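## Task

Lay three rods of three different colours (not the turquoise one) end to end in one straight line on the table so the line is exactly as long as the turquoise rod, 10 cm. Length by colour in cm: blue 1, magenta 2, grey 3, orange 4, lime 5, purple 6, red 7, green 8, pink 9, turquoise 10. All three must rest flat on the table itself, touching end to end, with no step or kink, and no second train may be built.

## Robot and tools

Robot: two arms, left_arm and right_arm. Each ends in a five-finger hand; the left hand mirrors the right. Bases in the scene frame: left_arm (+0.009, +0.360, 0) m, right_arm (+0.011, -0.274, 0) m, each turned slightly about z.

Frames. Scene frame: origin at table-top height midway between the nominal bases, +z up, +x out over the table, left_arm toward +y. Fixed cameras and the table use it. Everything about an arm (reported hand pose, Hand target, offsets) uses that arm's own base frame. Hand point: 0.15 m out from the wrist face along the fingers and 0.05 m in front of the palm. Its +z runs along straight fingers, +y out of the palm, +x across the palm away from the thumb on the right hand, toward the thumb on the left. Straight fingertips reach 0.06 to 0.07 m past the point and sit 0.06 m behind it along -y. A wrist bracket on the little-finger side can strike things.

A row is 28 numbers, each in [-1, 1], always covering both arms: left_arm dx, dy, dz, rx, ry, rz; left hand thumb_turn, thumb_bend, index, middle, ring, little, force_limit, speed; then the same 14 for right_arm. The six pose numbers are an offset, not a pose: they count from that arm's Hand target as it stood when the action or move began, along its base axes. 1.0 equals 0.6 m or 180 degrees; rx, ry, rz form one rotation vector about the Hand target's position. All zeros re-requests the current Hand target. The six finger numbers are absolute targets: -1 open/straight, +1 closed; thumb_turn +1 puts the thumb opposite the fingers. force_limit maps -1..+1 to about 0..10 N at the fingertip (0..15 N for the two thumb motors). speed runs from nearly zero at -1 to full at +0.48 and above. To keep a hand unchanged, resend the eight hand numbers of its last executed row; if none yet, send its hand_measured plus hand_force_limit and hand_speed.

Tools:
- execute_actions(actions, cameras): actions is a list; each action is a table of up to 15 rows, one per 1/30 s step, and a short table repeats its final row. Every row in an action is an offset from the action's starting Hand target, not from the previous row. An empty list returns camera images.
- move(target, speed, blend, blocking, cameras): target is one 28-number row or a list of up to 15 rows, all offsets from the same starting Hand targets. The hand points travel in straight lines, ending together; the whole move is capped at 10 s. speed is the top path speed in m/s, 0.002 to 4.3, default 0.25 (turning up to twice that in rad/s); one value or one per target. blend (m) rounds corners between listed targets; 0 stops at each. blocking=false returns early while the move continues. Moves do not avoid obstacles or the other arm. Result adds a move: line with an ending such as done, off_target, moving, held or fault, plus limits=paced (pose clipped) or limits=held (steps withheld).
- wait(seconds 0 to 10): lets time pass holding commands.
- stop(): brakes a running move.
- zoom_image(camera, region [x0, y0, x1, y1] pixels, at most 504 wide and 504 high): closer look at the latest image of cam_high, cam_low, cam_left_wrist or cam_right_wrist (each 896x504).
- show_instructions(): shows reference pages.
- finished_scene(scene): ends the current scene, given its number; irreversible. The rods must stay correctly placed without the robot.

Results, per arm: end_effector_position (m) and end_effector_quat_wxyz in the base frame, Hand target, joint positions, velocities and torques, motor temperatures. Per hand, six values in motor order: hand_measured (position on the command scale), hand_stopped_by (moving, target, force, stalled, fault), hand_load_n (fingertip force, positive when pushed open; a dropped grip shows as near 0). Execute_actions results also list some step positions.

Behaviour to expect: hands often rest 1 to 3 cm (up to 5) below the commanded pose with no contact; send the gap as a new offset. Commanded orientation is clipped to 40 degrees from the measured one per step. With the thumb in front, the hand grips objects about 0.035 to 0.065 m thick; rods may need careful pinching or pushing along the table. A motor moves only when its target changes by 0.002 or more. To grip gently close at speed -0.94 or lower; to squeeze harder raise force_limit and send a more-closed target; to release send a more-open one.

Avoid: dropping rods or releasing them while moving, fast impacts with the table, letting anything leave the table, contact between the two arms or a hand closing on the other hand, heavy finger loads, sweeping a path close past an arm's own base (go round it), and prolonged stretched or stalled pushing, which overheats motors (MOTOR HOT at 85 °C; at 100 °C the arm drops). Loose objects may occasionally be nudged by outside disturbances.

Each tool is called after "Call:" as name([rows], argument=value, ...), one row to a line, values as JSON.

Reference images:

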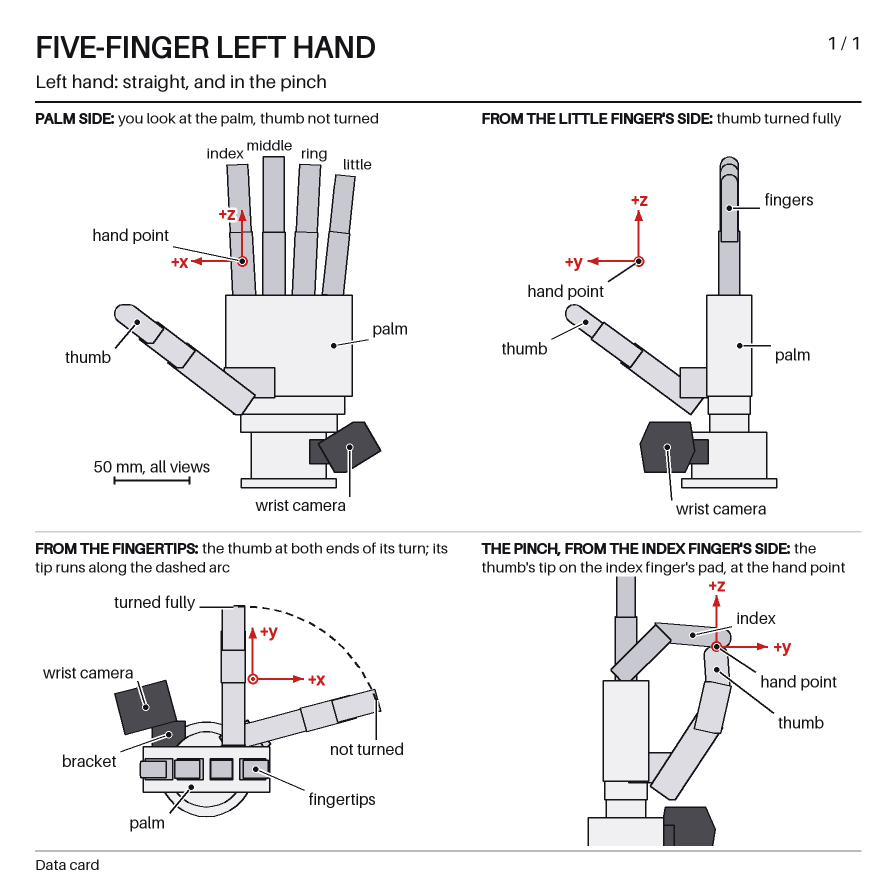

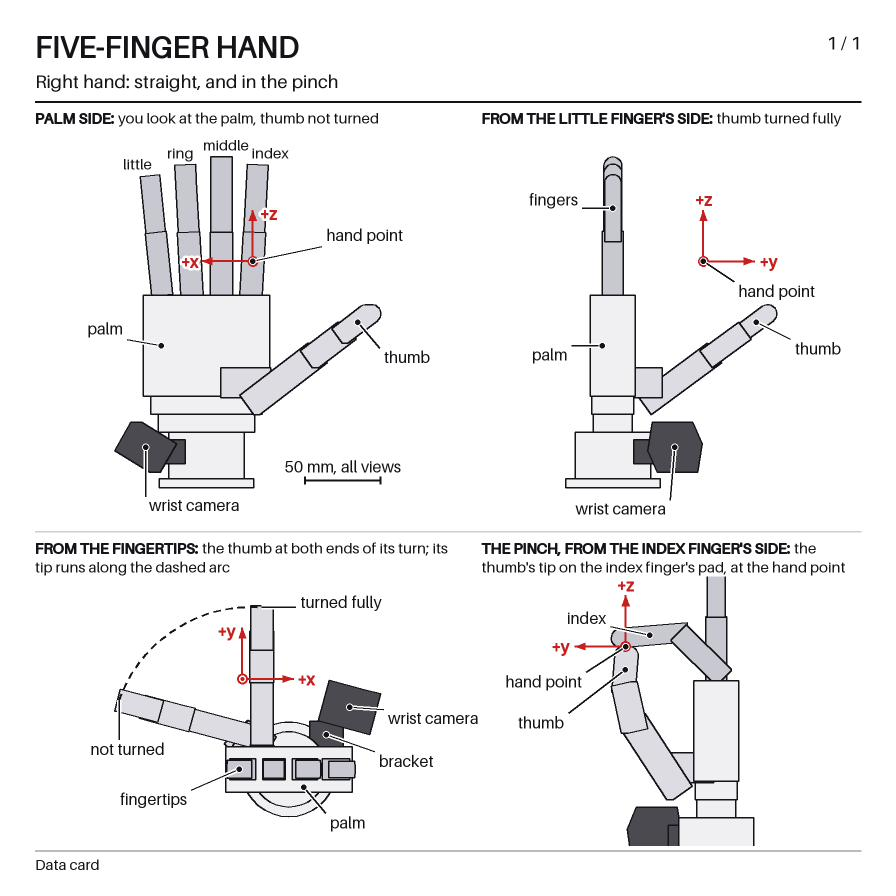

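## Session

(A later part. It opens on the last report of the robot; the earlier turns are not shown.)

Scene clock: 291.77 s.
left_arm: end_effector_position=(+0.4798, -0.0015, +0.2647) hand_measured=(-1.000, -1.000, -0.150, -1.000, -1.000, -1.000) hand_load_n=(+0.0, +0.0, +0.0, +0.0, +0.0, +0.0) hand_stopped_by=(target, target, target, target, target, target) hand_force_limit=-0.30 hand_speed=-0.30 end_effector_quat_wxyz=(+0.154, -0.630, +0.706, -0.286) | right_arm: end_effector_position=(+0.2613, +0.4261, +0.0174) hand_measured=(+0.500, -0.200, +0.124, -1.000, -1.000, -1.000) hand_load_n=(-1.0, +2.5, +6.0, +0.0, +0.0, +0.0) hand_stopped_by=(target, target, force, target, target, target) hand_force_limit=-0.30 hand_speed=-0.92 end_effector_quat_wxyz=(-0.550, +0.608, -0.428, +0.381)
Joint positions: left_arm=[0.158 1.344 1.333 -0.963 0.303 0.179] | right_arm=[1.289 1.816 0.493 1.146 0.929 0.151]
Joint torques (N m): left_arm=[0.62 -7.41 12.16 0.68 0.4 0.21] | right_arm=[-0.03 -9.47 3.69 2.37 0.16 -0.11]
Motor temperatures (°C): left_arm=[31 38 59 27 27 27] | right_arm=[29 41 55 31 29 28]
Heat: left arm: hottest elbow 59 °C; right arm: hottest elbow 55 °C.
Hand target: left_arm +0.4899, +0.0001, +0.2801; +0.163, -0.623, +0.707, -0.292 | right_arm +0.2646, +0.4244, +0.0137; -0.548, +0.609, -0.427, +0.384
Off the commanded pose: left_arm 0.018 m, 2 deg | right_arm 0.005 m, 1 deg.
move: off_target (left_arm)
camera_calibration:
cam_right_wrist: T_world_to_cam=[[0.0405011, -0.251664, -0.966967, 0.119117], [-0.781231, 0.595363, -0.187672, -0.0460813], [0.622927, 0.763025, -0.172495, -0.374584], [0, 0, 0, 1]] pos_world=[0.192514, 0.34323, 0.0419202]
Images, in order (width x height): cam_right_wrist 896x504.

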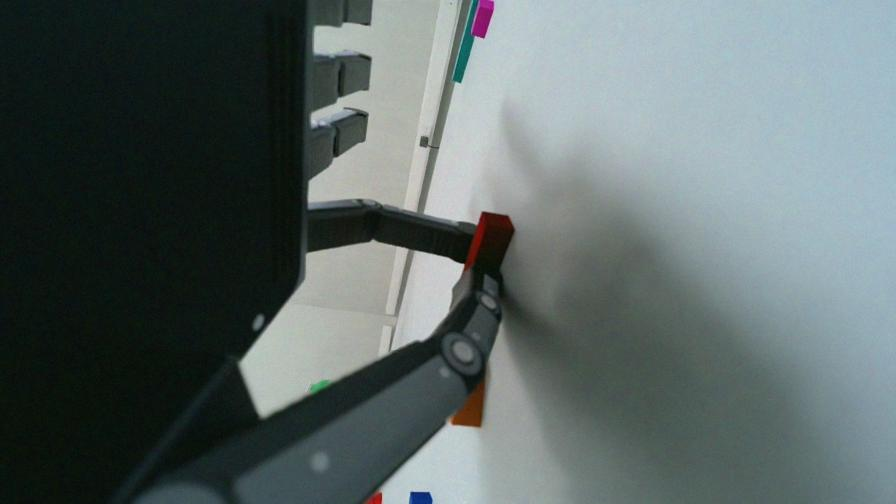

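Call:
move([
  [0,0,0,0,0,0,-1,-1,-0.15,-1,-1,-1,-0.3,-0.3,0,0,0.133,0,0,0,0.5,-0.2,0.45,-1,-1,-1,-0.3,-0.92],
  [0,0,0,0,0,0,-1,-1,-0.15,-1,-1,-1,-0.3,-0.3,0.3545,0.0115,0.194,0,0,-0.1756,0.5,-0.2,0.45,-1,-1,-1,-0.3,-0.92],
], speed=[0.1, 0.25], blend=[0.02, 0], cameras=["cam_high", "cam_left_wrist", "cam_right_wrist"])

Call:
zoom_image(camera="cam_right_wrist", region=[420, 100, 820, 360])

Scene clock: 306.50 s.
left_arm: end_effector_position=(+0.4798, -0.0015, +0.2647) hand_measured=(-1.000, -1.000, -0.150, -1.000, -1.000, -1.000) hand_load_n=(+0.0, -0.5, +0.0, +0.0, +0.0, +0.0) hand_stopped_by=(target, target, target, target, target, target) hand_force_limit=-0.30 hand_speed=-0.30 end_effector_quat_wxyz=(+0.154, -0.630, +0.706, -0.286) | right_arm: end_effector_position=(+0.4684, +0.4213, +0.1219) hand_measured=(+0.500, -0.200, +0.124, -1.000, -1.000, -1.000) hand_load_n=(-1.0, +3.5, +6.0, +0.0, +0.0, -0.5) hand_stopped_by=(target, target, force, target, target, target) hand_force_limit=-0.30 hand_speed=-0.92 end_effector_quat_wxyz=(+0.415, -0.480, +0.571, -0.522)
Joint positions: left_arm=[0.158 1.344 1.333 -0.963 0.303 0.179] | right_arm=[0.994 1.772 1.016 0.462 1.178 0.246]
Joint torques (N m): left_arm=[0.56 -7.41 12.12 0.68 0.43 0.23] | right_arm=[0.38 -13.98 11.63 1.26 0.55 0.11]
Motor temperatures (°C): left_arm=[31 38 61 27 27 27] | right_arm=[29 41 52 31 29 28]
Heat: left arm: hottest elbow 61 °C; right arm: hottest elbow 52 °C.
Hand target: left_arm +0.4899, +0.0001, +0.2801; +0.163, -0.623, +0.707, -0.292 | right_arm +0.4772, +0.4314, +0.1303; +0.422, -0.469, +0.576, -0.519
Off the commanded pose: left_arm 0.018 m, 2 deg | right_arm 0.016 m, 2 deg.
move: off_target (left_arm, right_arm)
camera_calibration:
cam_left_wrist: T_world_to_cam=[[0.735519, -0.230497, 0.637089, -0.52888], [-0.587817, -0.684673, 0.430922, 0.161959], [0.336871, -0.691443, -0.639081, 0.120473], [0, 0, 0, 1]] pos_world=[0.443619, 0.0722835, 0.344144]
cam_right_wrist: T_world_to_cam=[[-0.107731, -0.267401, -0.957544, 0.285549], [-0.359455, 0.908468, -0.213255, -0.188204], [0.926923, 0.32122, -0.193989, -0.435536], [0, 0, 0, 1]] pos_world=[0.36682, 0.387236, 0.148801]
Images, in order (width x height): cam_high 896x504, cam_left_wrist 896x504, cam_right_wrist 896x504.

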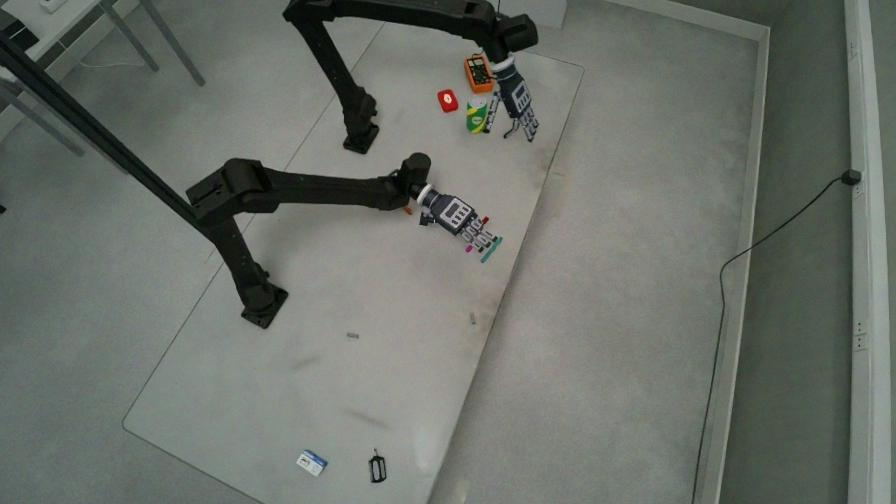

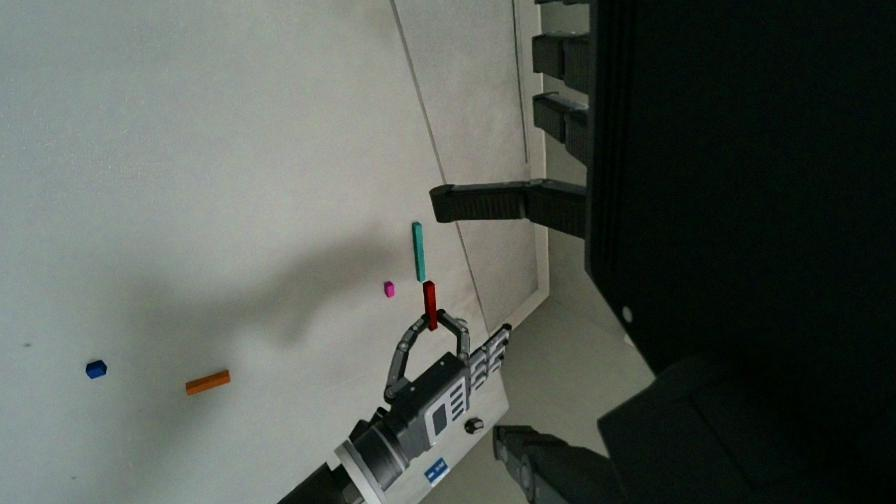

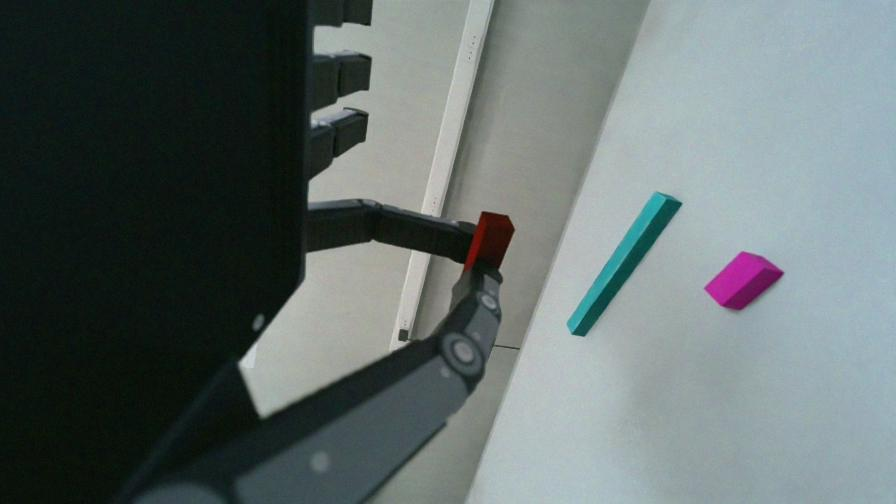

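Scaled by 1.260 from the camera's 896x504 image, which has a finer 1280x720 frame.

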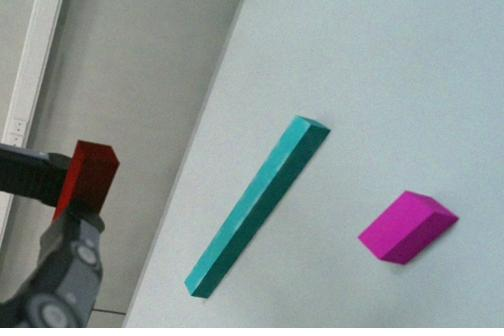

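Call:
zoom_image(camera="cam_right_wrist", region=[690, 230, 810, 330])

Call:
zoom_image(camera="cam_right_wrist", region=[550, 170, 730, 350])

Call:
zoom_image(camera="cam_right_wrist", region=[450, 190, 540, 290])

Scaled by 4.200 from the camera's 896x504 image, which has a finer 1280x720 frame.

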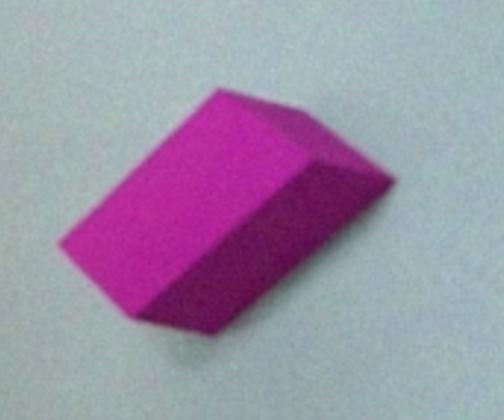

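Scaled by 2.800 from the camera's 896x504 image, which has a finer 1280x720 frame.

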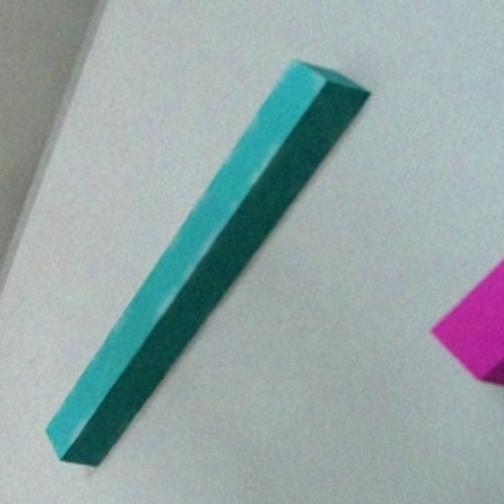

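Scaled by 5.040 from the camera's 896x504 image, which has a finer 1280x720 frame.

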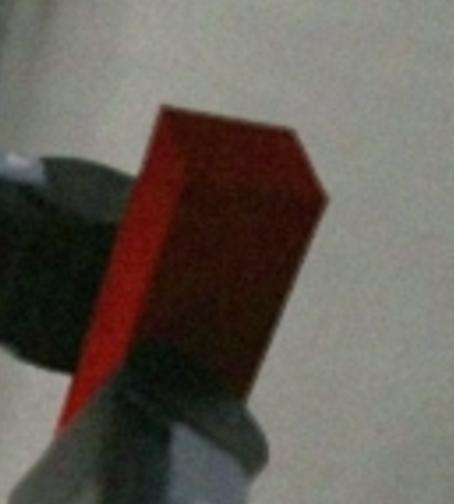

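Call:
move(target=[0,0,0,0,0,0,-1,-1,-0.15,-1,-1,-1,-0.3,-0.3,-0.0187,0.0243,-0.1083,0,0,0,0.5,-0.2,0.45,-1,-1,-1,-0.3,-0.92], speed=0.1, cameras=["cam_left_wrist", "cam_right_wrist"])

Call:
zoom_image(camera="cam_right_wrist", region=[450, 120, 700, 300])

Call:
zoom_image(camera="cam_left_wrist", region=[350, 210, 470, 350])

Scene clock: 328.83 s.
left_arm: end_effector_position=(+0.4798, -0.0015, +0.2647) hand_measured=(-1.000, -1.000, -0.150, -1.000, -1.000, -1.000) hand_load_n=(-0.5, +0.0, +0.0, +0.0, +0.0, +0.0) hand_stopped_by=(target, target, target, target, target, target) hand_force_limit=-0.30 hand_speed=-0.30 end_effector_quat_wxyz=(+0.154, -0.630, +0.706, -0.286) | right_arm: end_effector_position=(+0.4620, +0.4311, +0.0563) hand_measured=(+0.500, -0.200, +0.124, -1.000, -1.000, -1.000) hand_load_n=(-1.0, +3.0, +5.5, +0.0, -0.5, +0.0) hand_stopped_by=(target, target, force, target, target, target) hand_force_limit=-0.30 hand_speed=-0.92 end_effector_quat_wxyz=(+0.405, -0.483, +0.571, -0.526)
Joint positions: left_arm=[0.158 1.344 1.333 -0.963 0.303 0.179] | right_arm=[1.016 1.914 1.016 0.557 1.209 0.276]
Joint torques (N m): left_arm=[0.56 -7.53 12.15 0.76 0.41 0.23] | right_arm=[1.26 -15.27 9.69 2.18 0.6 0.1]
Motor temperatures (°C): left_arm=[31 38 62 27 27 27] | right_arm=[29 43 56 30 29 28]
Heat: left arm: hottest elbow 62 °C; right arm: hottest elbow 56 °C.
Hand target: left_arm +0.4899, +0.0001, +0.2801; +0.163, -0.623, +0.707, -0.292 | right_arm +0.4660, +0.4460, +0.0653; +0.422, -0.470, +0.576, -0.519
Off the commanded pose: left_arm 0.018 m, 2 deg | right_arm 0.018 m, 3 deg.
move: off_target (left_arm, right_arm)
camera_calibration:
cam_left_wrist: T_world_to_cam=[[0.735519, -0.230497, 0.637089, -0.52888], [-0.587817, -0.684673, 0.430922, 0.161959], [0.336871, -0.691443, -0.639081, 0.120473], [0, 0, 0, 1]] pos_world=[0.443619, 0.0722835, 0.344144]
cam_right_wrist: T_world_to_cam=[[-0.121023, -0.281752, -0.951824, 0.236648], [-0.352575, 0.908551, -0.224113, -0.216091], [0.927925, 0.308466, -0.209294, -0.43958], [0, 0, 0, 1]] pos_world=[0.360349, 0.398601, 0.0848166]
Images, in order (width x height): cam_left_wrist 896x504, cam_right_wrist 896x504.

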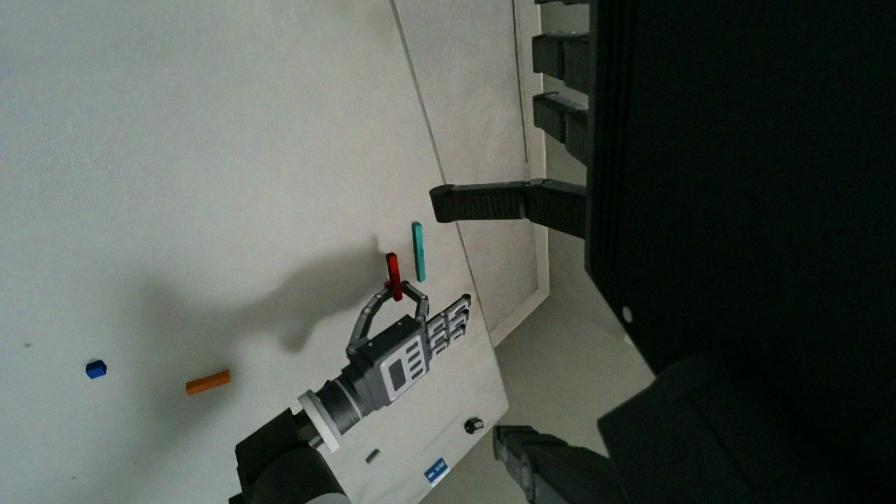

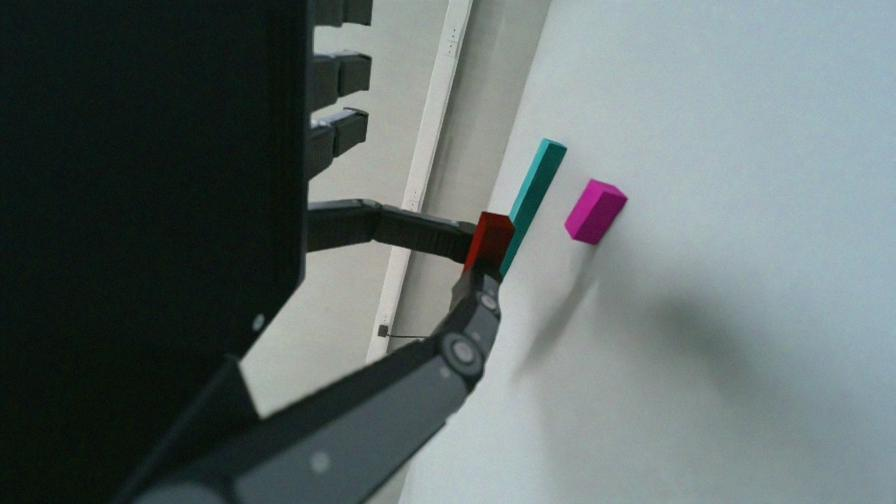

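Scaled by 2.016 from the camera's 896x504 image, which has a finer 1280x720 frame.

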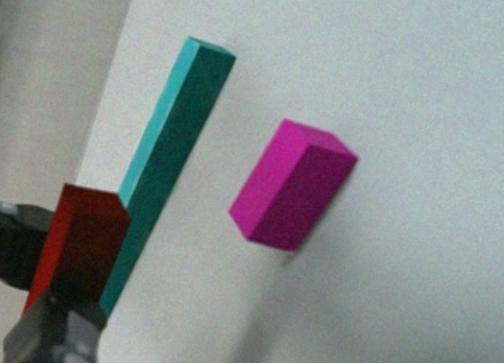

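Scaled by 3.600 from the camera's 896x504 image, which has a finer 1280x720 frame.

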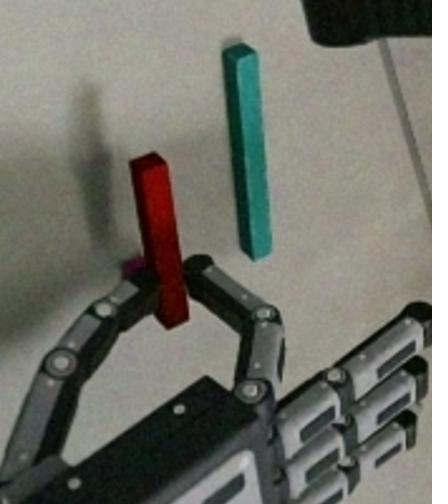

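Call:
move(target=[0,0,0,0,0,0,-1,-1,-0.15,-1,-1,-1,-0.3,-0.3,0.0117,0.01,-0.055,0,0,0,0.5,-0.2,0.45,-1,-1,-1,-0.3,-0.92], speed=0.07, cameras=["cam_left_wrist", "cam_right_wrist"])

Call:
zoom_image(camera="cam_right_wrist", region=[450, 120, 630, 300])

Call:
zoom_image(camera="cam_left_wrist", region=[350, 210, 470, 350])

Scene clock: 338.77 s.
left_arm: end_effector_position=(+0.4798, -0.0015, +0.2647) hand_measured=(-1.000, -1.000, -0.150, -1.000, -1.000, -1.000) hand_load_n=(+0.0, +0.0, +0.0, +0.0, +0.0, +0.0) hand_stopped_by=(target, target, target, target, target, target) hand_force_limit=-0.30 hand_speed=-0.30 end_effector_quat_wxyz=(+0.154, -0.630, +0.706, -0.286) | right_arm: end_effector_position=(+0.4653, +0.4365, +0.0245) hand_measured=(+0.500, -0.200, +0.124, -1.000, -1.000, -1.000) hand_load_n=(-0.5, +3.5, +5.5, +0.0, +0.0, -0.5) hand_stopped_by=(target, target, force, target, target, target) hand_force_limit=-0.30 hand_speed=-0.92 end_effector_quat_wxyz=(+0.407, -0.482, +0.572, -0.525)
Joint positions: left_arm=[0.158 1.344 1.333 -0.963 0.303 0.179] | right_arm=[1.016 1.996 1.03 0.626 1.209 0.278]
Joint torques (N m): left_arm=[0.79 -7.3 12.22 0.79 0.42 0.23] | right_arm=[0.67 -15.5 9.85 2.18 0.39 0.03]
Motor temperatures (°C): left_arm=[31 38 63 27 27 27] | right_arm=[29 43 55 30 29 28]
Heat: left arm: hottest elbow 63 °C; right arm: hottest elbow 55 °C.
Hand target: left_arm +0.4899, +0.0001, +0.2801; +0.163, -0.623, +0.707, -0.292 | right_arm +0.4730, +0.4520, +0.0321; +0.422, -0.470, +0.576, -0.519
Off the commanded pose: left_arm 0.018 m, 2 deg | right_arm 0.019 m, 2 deg.
move: off_target (left_arm, right_arm)
camera_calibration:
cam_left_wrist: T_world_to_cam=[[0.735519, -0.230497, 0.637089, -0.52888], [-0.587817, -0.684673, 0.430922, 0.161959], [0.336871, -0.691443, -0.639081, 0.120473], [0, 0, 0, 1]] pos_world=[0.443619, 0.0722835, 0.344144]
cam_right_wrist: T_world_to_cam=[[-0.119647, -0.277729, -0.95318, 0.205934], [-0.351899, 0.909608, -0.220861, -0.227808], [0.92836, 0.308997, -0.206564, -0.451414], [0, 0, 0, 1]] pos_world=[0.363549, 0.403896, 0.0527321]
Images, in order (width x height): cam_left_wrist 896x504, cam_right_wrist 896x504.

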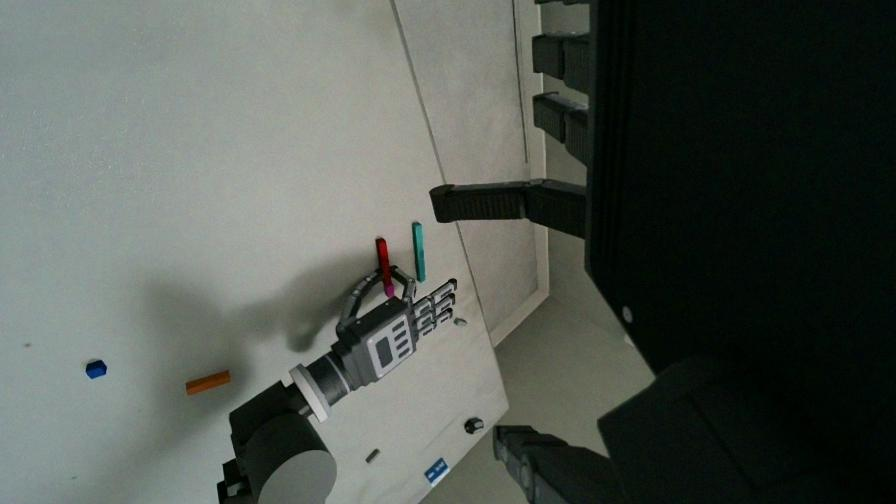

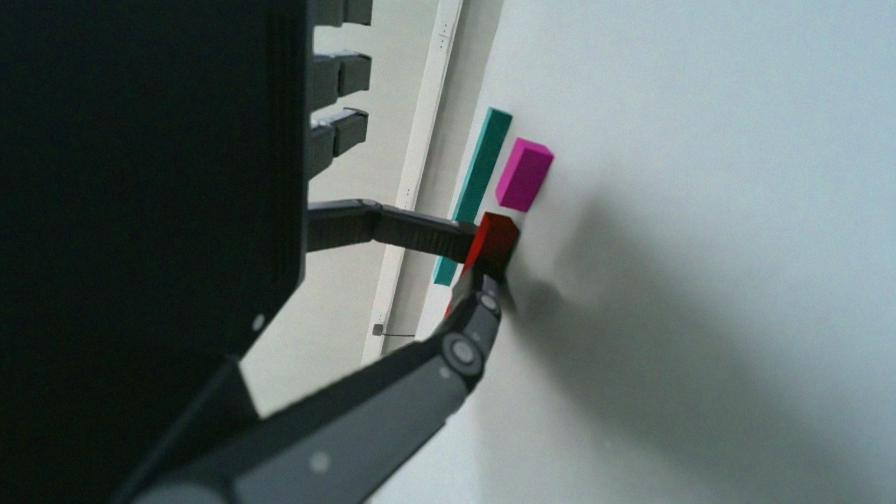

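Scaled by 2.800 from the camera's 896x504 image, which has a finer 1280x720 frame.

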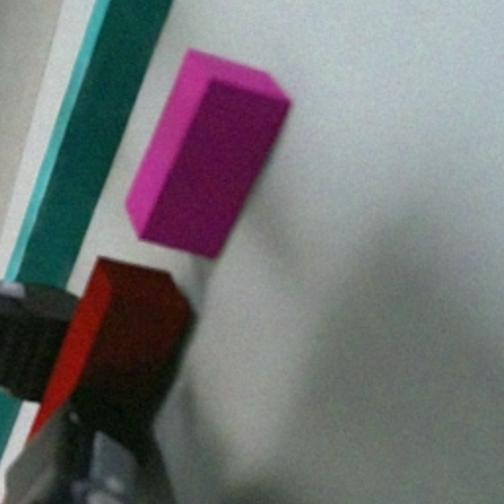

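Scaled by 3.600 from the camera's 896x504 image, which has a finer 1280x720 frame.

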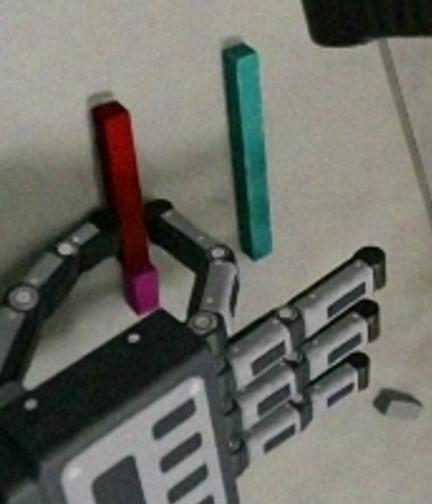

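Call:
move([
  [0,0,0,0,0,0,-1,-1,-0.15,-1,-1,-1,-0.3,-0.3,0,0,-0.0175,0,0,0,0.5,-0.2,0.45,-1,-1,-1,-0.3,-0.92],
  [0,0,0,0,0,0,-1,-1,-0.15,-1,-1,-1,-0.3,-0.3,0,0,-0.0175,0,0,0,0.5,-0.2,-0.15,-1,-1,-1,-0.3,-0.7],
], speed=0.04, cameras=["cam_left_wrist", "cam_right_wrist"])

Call:
zoom_image(camera="cam_right_wrist", region=[450, 120, 630, 300])

Call:
zoom_image(camera="cam_left_wrist", region=[350, 210, 470, 350])

Scene clock: 344.83 s.
left_arm: end_effector_position=(+0.4798, -0.0015, +0.2647) hand_measured=(-1.000, -1.000, -0.150, -1.000, -1.000, -1.000) hand_load_n=(+0.0, +0.0, +0.0, +0.0, +0.0, +0.0) hand_stopped_by=(target, target, target, target, target, target) hand_force_limit=-0.30 hand_speed=-0.30 end_effector_quat_wxyz=(+0.154, -0.630, +0.706, -0.286) | right_arm: end_effector_position=(+0.4670, +0.4393, +0.0218) hand_measured=(+0.500, -0.200, -0.150, -1.000, -1.000, -1.000) hand_load_n=(+0.0, -1.5, +0.0, +0.0, +0.0, +0.0) hand_stopped_by=(target, target, target, target, target, target) hand_force_limit=-0.30 hand_speed=-0.70 end_effector_quat_wxyz=(+0.413, -0.476, +0.574, -0.523)
Joint positions: left_arm=[0.158 1.344 1.333 -0.963 0.303 0.179] | right_arm=[1.016 2.011 1.035 0.654 1.209 0.278]
Joint torques (N m): left_arm=[0.56 -7.59 12.1 0.76 0.4 0.22] | right_arm=[0.79 -14.92 9.46 2.04 0.37 0.02]
Motor temperatures (°C): left_arm=[31 38 63 27 27 27] | right_arm=[29 43 55 31 29 28]
Heat: left arm: hottest elbow 63 °C; right arm: hottest elbow 55 °C.
Hand target: left_arm +0.4899, +0.0001, +0.2801; +0.163, -0.623, +0.707, -0.292 | right_arm +0.4730, +0.4521, +0.0218; +0.423, -0.470, +0.576, -0.519
Off the commanded pose: left_arm 0.018 m, 2 deg | right_arm 0.014 m, 1 deg.
move: off_target (left_arm, right_arm); target 2's new numbers were sent with right_arm's hand 0.014 m and 1 deg from that target
camera_calibration:
cam_left_wrist: T_world_to_cam=[[0.735519, -0.230497, 0.637089, -0.52888], [-0.587817, -0.684673, 0.430922, 0.161959], [0.336871, -0.691443, -0.639081, 0.120473], [0, 0, 0, 1]] pos_world=[0.443619, 0.0722835, 0.344144]
cam_right_wrist: T_world_to_cam=[[-0.11104, -0.263704, -0.958191, 0.194244], [-0.349979, 0.912767, -0.210646, -0.232847], [0.930153, 0.311956, -0.193644, -0.456875], [0, 0, 0, 1]] pos_world=[0.365041, 0.406283, 0.0486034]
Images, in order (width x height): cam_left_wrist 896x504, cam_right_wrist 896x504.

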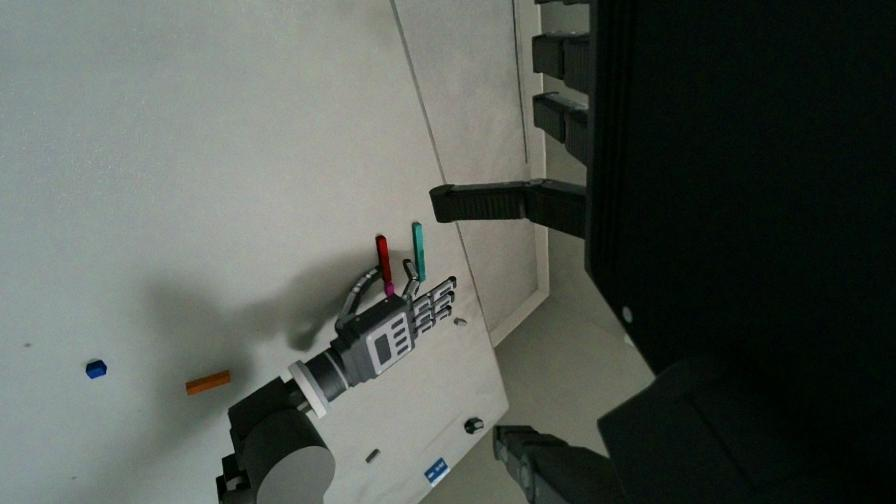

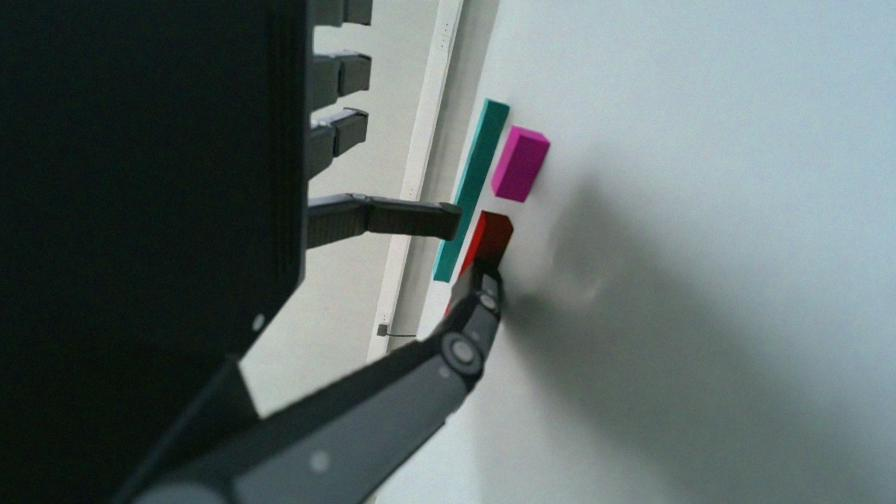

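Scaled by 2.800 from the camera's 896x504 image, which has a finer 1280x720 frame.

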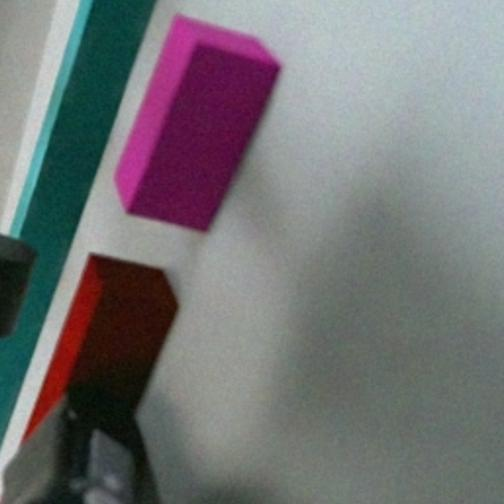

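Scaled by 3.600 from the camera's 896x504 image, which has a finer 1280x720 frame.

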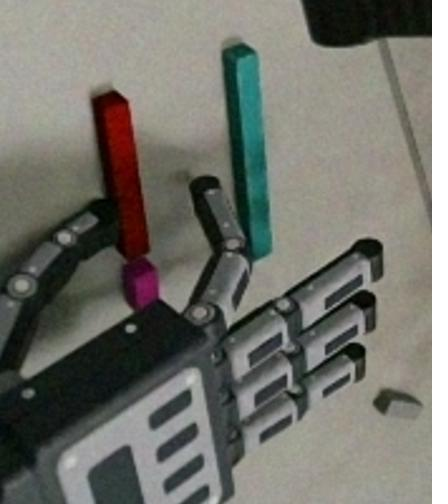

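Call:
zoom_image(camera="cam_left_wrist", region=[75, 350, 115, 385])

Call:
move(target=[0,0,0,0,0,0,-1,-1,-0.15,-1,-1,-1,-0.3,-0.3,0,0,0.2,0,0,0,0.5,-0.2,-0.15,-1,-1,-1,-0.3,-0.7], speed=0.1, cameras=["cam_left_wrist", "cam_right_wrist"])

Call:
zoom_image(camera="cam_left_wrist", region=[350, 210, 470, 350])

Scaled by 12.600 from the camera's 896x504 image, which has a finer 1280x720 frame.

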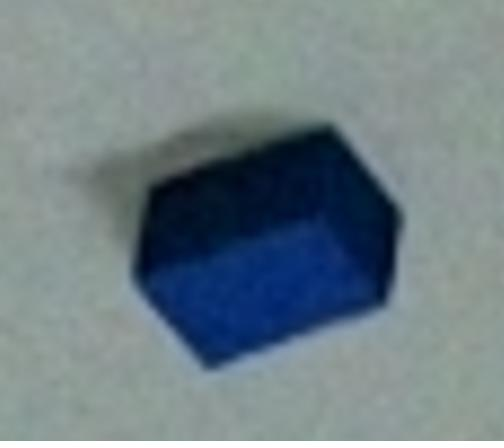

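Scene clock: 350.50 s.
left_arm: end_effector_position=(+0.4798, -0.0015, +0.2647) hand_measured=(-1.000, -1.000, -0.150, -1.000, -1.000, -1.000) hand_load_n=(+0.0, +0.0, +0.5, +0.0, +0.0, +0.0) hand_stopped_by=(target, target, target, target, target, target) hand_force_limit=-0.30 hand_speed=-0.30 end_effector_quat_wxyz=(+0.154, -0.630, +0.706, -0.286) | right_arm: end_effector_position=(+0.4665, +0.4385, +0.1178) hand_measured=(+0.500, -0.200, -0.150, -1.000, -1.000, -1.000) hand_load_n=(+0.0, +0.0, +0.0, +0.0, +0.0, +0.0) hand_stopped_by=(target, target, target, target, target, target) hand_force_limit=-0.30 hand_speed=-0.70 end_effector_quat_wxyz=(+0.406, -0.482, +0.572, -0.525)
Joint positions: left_arm=[0.158 1.344 1.333 -0.963 0.303 0.179] | right_arm=[1.016 1.806 1.071 0.393 1.209 0.278]
Joint torques (N m): left_arm=[0.67 -7.53 12.12 0.77 0.41 0.24] | right_arm=[0.67 -16.73 11.92 1.21 0.39 -0.01]
Motor temperatures (°C): left_arm=[31 38 64 27 27 27] | right_arm=[28 44 54 30 29 28]
Heat: left arm: hottest elbow 64 °C; right arm: hottest elbow 54 °C.
Hand target: left_arm +0.4899, +0.0001, +0.2801; +0.163, -0.623, +0.707, -0.292 | right_arm +0.4730, +0.4521, +0.1417; +0.423, -0.470, +0.576, -0.519
Off the commanded pose: left_arm 0.018 m, 2 deg | right_arm 0.028 m, 3 deg.
move: off_target (left_arm, right_arm)
camera_calibration:
cam_left_wrist: T_world_to_cam=[[0.735519, -0.230497, 0.637089, -0.52888], [-0.587817, -0.684673, 0.430922, 0.161959], [0.336871, -0.691443, -0.639081, 0.120473], [0, 0, 0, 1]] pos_world=[0.443619, 0.0722835, 0.344144]
cam_right_wrist: T_world_to_cam=[[-0.120593, -0.279225, -0.952623, 0.296631], [-0.352134, 0.909256, -0.221937, -0.208136], [0.928148, 0.308687, -0.207974, -0.433518], [0, 0, 0, 1]] pos_world=[0.364849, 0.405897, 0.146224]
Images, in order (width x height): cam_left_wrist 896x504, cam_right_wrist 896x504.

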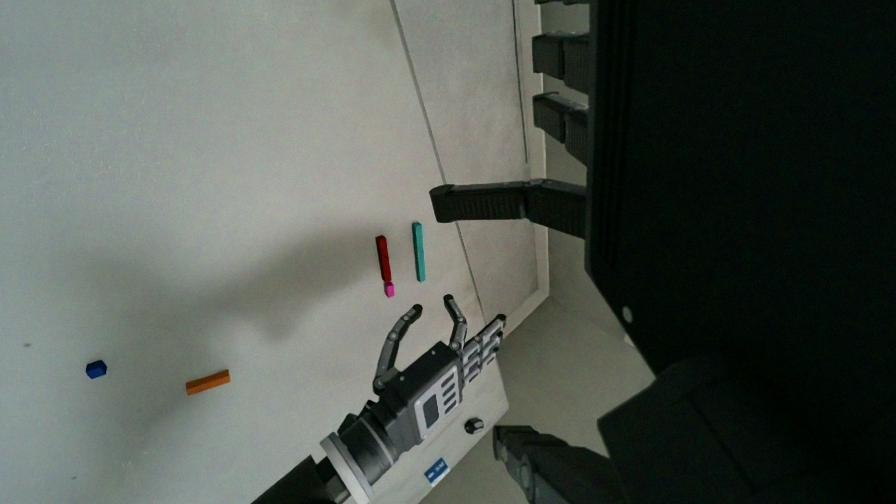

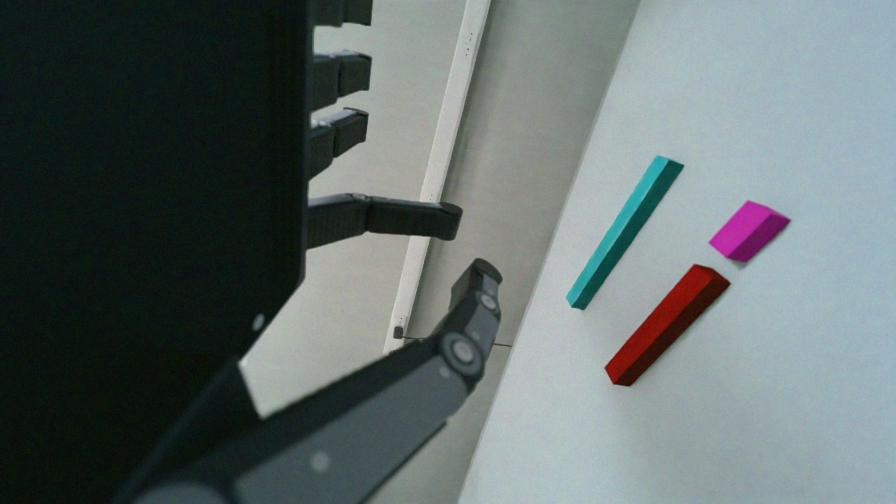

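Scaled by 3.600 from the camera's 896x504 image, which has a finer 1280x720 frame.

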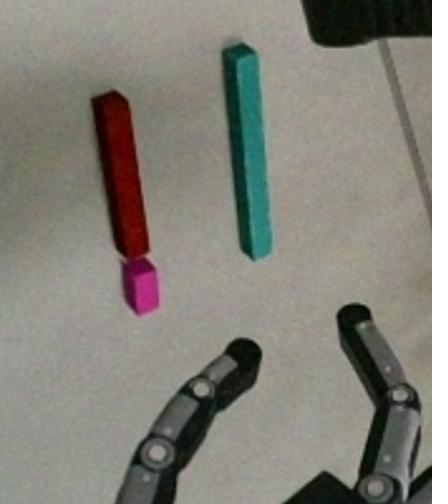

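Call:
move(target=[0,0,0,0,0,0,-1,-1,-0.15,-1,-1,-1,-0.3,-0.3,-0.4533,0.1233,0.0,0,0,0.464,0.5,-0.2,-0.15,-1,-1,-1,-0.3,-0.7], speed=0.3, cameras=["cam_right_wrist", "cam_left_wrist"])

Scene clock: 371.37 s.
left_arm: end_effector_position=(+0.4798, -0.0015, +0.2647) hand_measured=(-1.000, -1.000, -0.150, -1.000, -1.000, -1.000) hand_load_n=(+0.0, +0.0, +0.0, -0.5, +0.0, +0.0) hand_stopped_by=(target, target, target, target, target, target) hand_force_limit=-0.30 hand_speed=-0.30 end_effector_quat_wxyz=(+0.154, -0.630, +0.706, -0.286) | right_arm: end_effector_position=(+0.2040, +0.5219, +0.1277) hand_measured=(+0.500, -0.200, -0.150, -1.000, -1.000, -1.000) hand_load_n=(+0.0, +0.0, +0.0, +0.0, +0.0, +0.0) hand_stopped_by=(target, target, target, target, target, target) hand_force_limit=-0.30 hand_speed=-0.70 end_effector_quat_wxyz=(-0.648, +0.744, -0.129, +0.102)
Joint positions: left_arm=[0.158 1.344 1.333 -0.963 0.303 0.179] | right_arm=[1.094 1.485 0.627 0.716 -0.148 -0.005]
Joint torques (N m): left_arm=[0.62 -7.59 12.16 0.75 0.4 0.24] | right_arm=[1.14 -11.52 8.27 2.66 0.03 -0.11]
Motor temperatures (°C): left_arm=[31 38 65 27 27 27] | right_arm=[28 44 56 30 29 28]
Heat: left arm: hottest elbow 65 °C; right arm: hottest elbow 56 °C.
Hand target: left_arm +0.4899, +0.0001, +0.2801; +0.163, -0.623, +0.707, -0.292 | right_arm +0.2011, +0.5261, +0.1418; -0.661, +0.734, -0.117, +0.106
Off the commanded pose: left_arm 0.018 m, 2 deg | right_arm 0.015 m, 2 deg.
move: off_target (left_arm, right_arm)
camera_calibration:
cam_left_wrist: T_world_to_cam=[[0.735519, -0.230497, 0.637089, -0.52888], [-0.587817, -0.684673, 0.430922, 0.161959], [0.336871, -0.691443, -0.639081, 0.120473], [0, 0, 0, 1]] pos_world=[0.443619, 0.0722835, 0.344144]
cam_right_wrist: T_world_to_cam=[[0.202754, -0.155757, -0.966763, 0.168968], [-0.957582, -0.23798, -0.162488, 0.340416], [-0.204761, 0.9587, -0.197401, -0.32306], [0, 0, 0, 1]] pos_world=[0.225567, 0.417047, 0.154893]
Images, in order (width x height): cam_left_wrist 896x504, cam_right_wrist 896x504.

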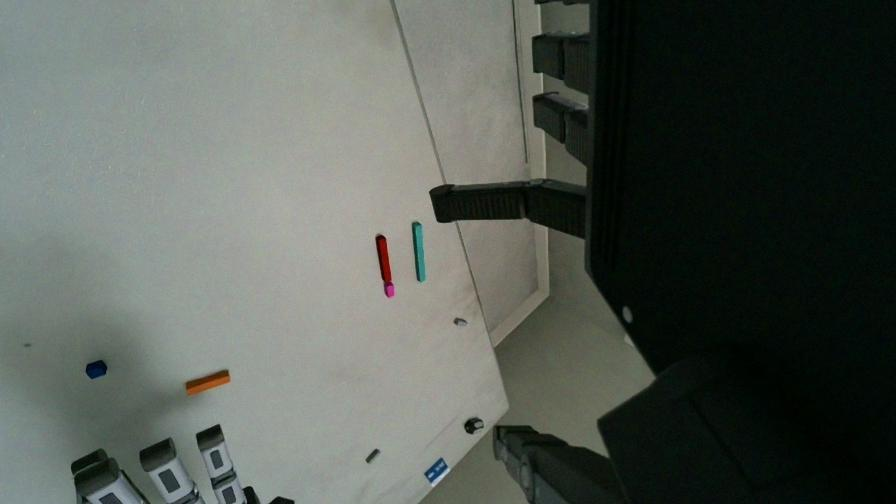

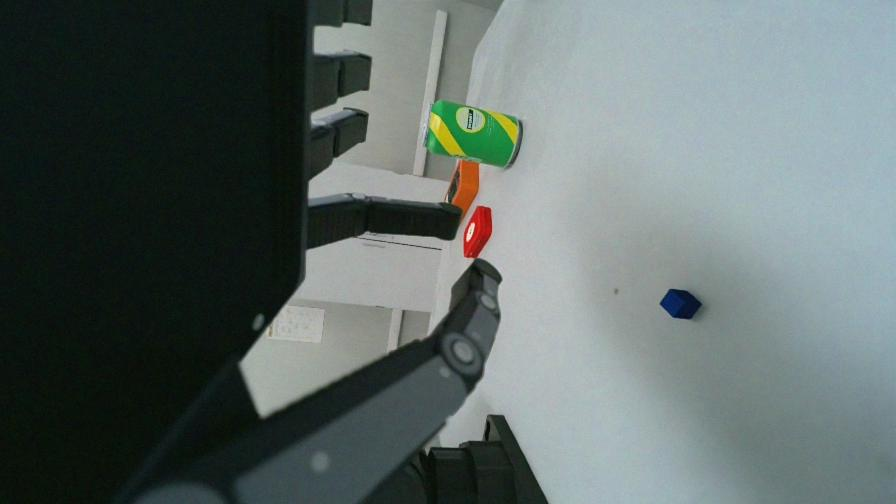

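Call:
zoom_image(camera="cam_right_wrist", region=[650, 275, 720, 335])

Scaled by 7.200 from the camera's 896x504 image, which has a finer 1280x720 frame.

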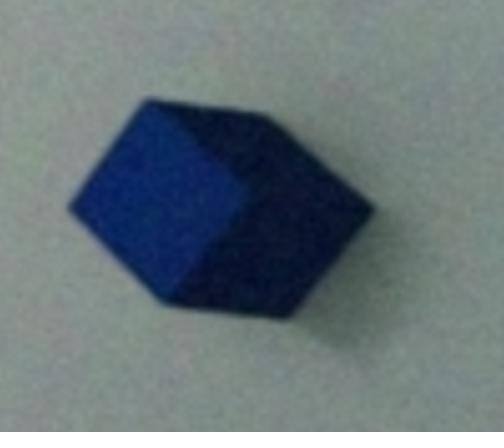

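Call:
move(target=[0,0,0,0,0,0,-1,-1,-0.15,-1,-1,-1,-0.3,-0.3,-0.0247,0.0152,-0.15,0,0,0.006,0.5,-0.2,-0.15,-1,-1,-1,-0.3,-0.7], speed=0.12, cameras=["cam_right_wrist"])

Call:
zoom_image(camera="cam_right_wrist", region=[440, 180, 620, 360])

Scene clock: 380.67 s.
left_arm: end_effector_position=(+0.4798, -0.0015, +0.2647) hand_measured=(-1.000, -1.000, -0.150, -1.000, -1.000, -1.000) hand_load_n=(+0.0, +0.0, +0.0, +0.0, +0.0, +0.0) hand_stopped_by=(target, target, target, target, target, target) hand_force_limit=-0.30 hand_speed=-0.30 end_effector_quat_wxyz=(+0.154, -0.630, +0.706, -0.286) | right_arm: end_effector_position=(+0.1895, +0.5325, +0.0499) hand_measured=(+0.500, -0.200, -0.150, -1.000, -1.000, -1.000) hand_load_n=(+0.0, +0.0, +0.0, -0.5, +0.0, +0.0) hand_stopped_by=(target, target, target, target, target, target) hand_force_limit=-0.30 hand_speed=-0.70 end_effector_quat_wxyz=(-0.657, +0.739, -0.117, +0.097)
Joint positions: left_arm=[0.158 1.344 1.333 -0.963 0.303 0.179] | right_arm=[1.129 1.748 0.591 1.036 -0.137 -0.006]
Joint torques (N m): left_arm=[0.38 -7.59 12.08 0.76 0.4 0.24] | right_arm=[1.38 -11.34 5.44 2.8 0.3 -0.1]
Motor temperatures (°C): left_arm=[31 38 65 27 27 27] | right_arm=[28 43 54 31 29 28]
Heat: left arm: hottest elbow 65 °C; right arm: hottest elbow 54 °C.
Hand target: left_arm +0.4899, +0.0001, +0.2801; +0.163, -0.623, +0.707, -0.292 | right_arm +0.1863, +0.5351, +0.0516; -0.661, +0.735, -0.110, +0.099
Off the commanded pose: left_arm 0.018 m, 2 deg | right_arm 0.005 m, 1 deg.
move: off_target (left_arm)
camera_calibration:
cam_right_wrist: T_world_to_cam=[[0.217525, -0.132604, -0.967005, 0.0834093], [-0.949499, -0.258275, -0.17817, 0.326393], [-0.226127, 0.956927, -0.182089, -0.347298], [0, 0, 0, 1]] pos_world=[0.213232, 0.427698, 0.0755716]
Images, in order (width x height): cam_right_wrist 896x504.

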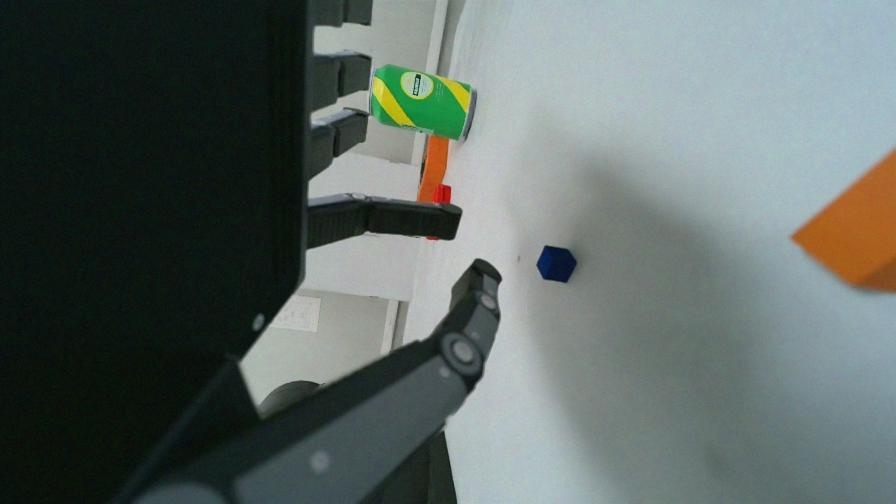

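Scaled by 2.800 from the camera's 896x504 image, which has a finer 1280x720 frame.

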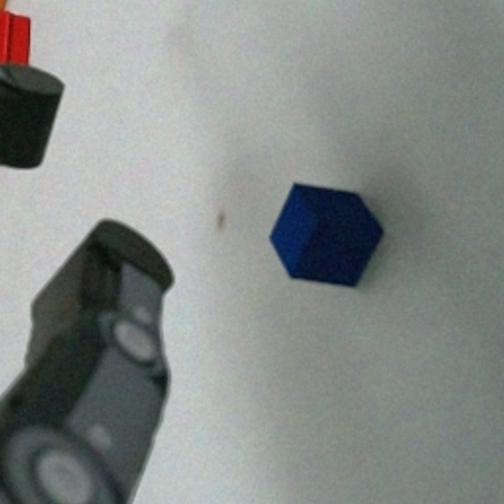

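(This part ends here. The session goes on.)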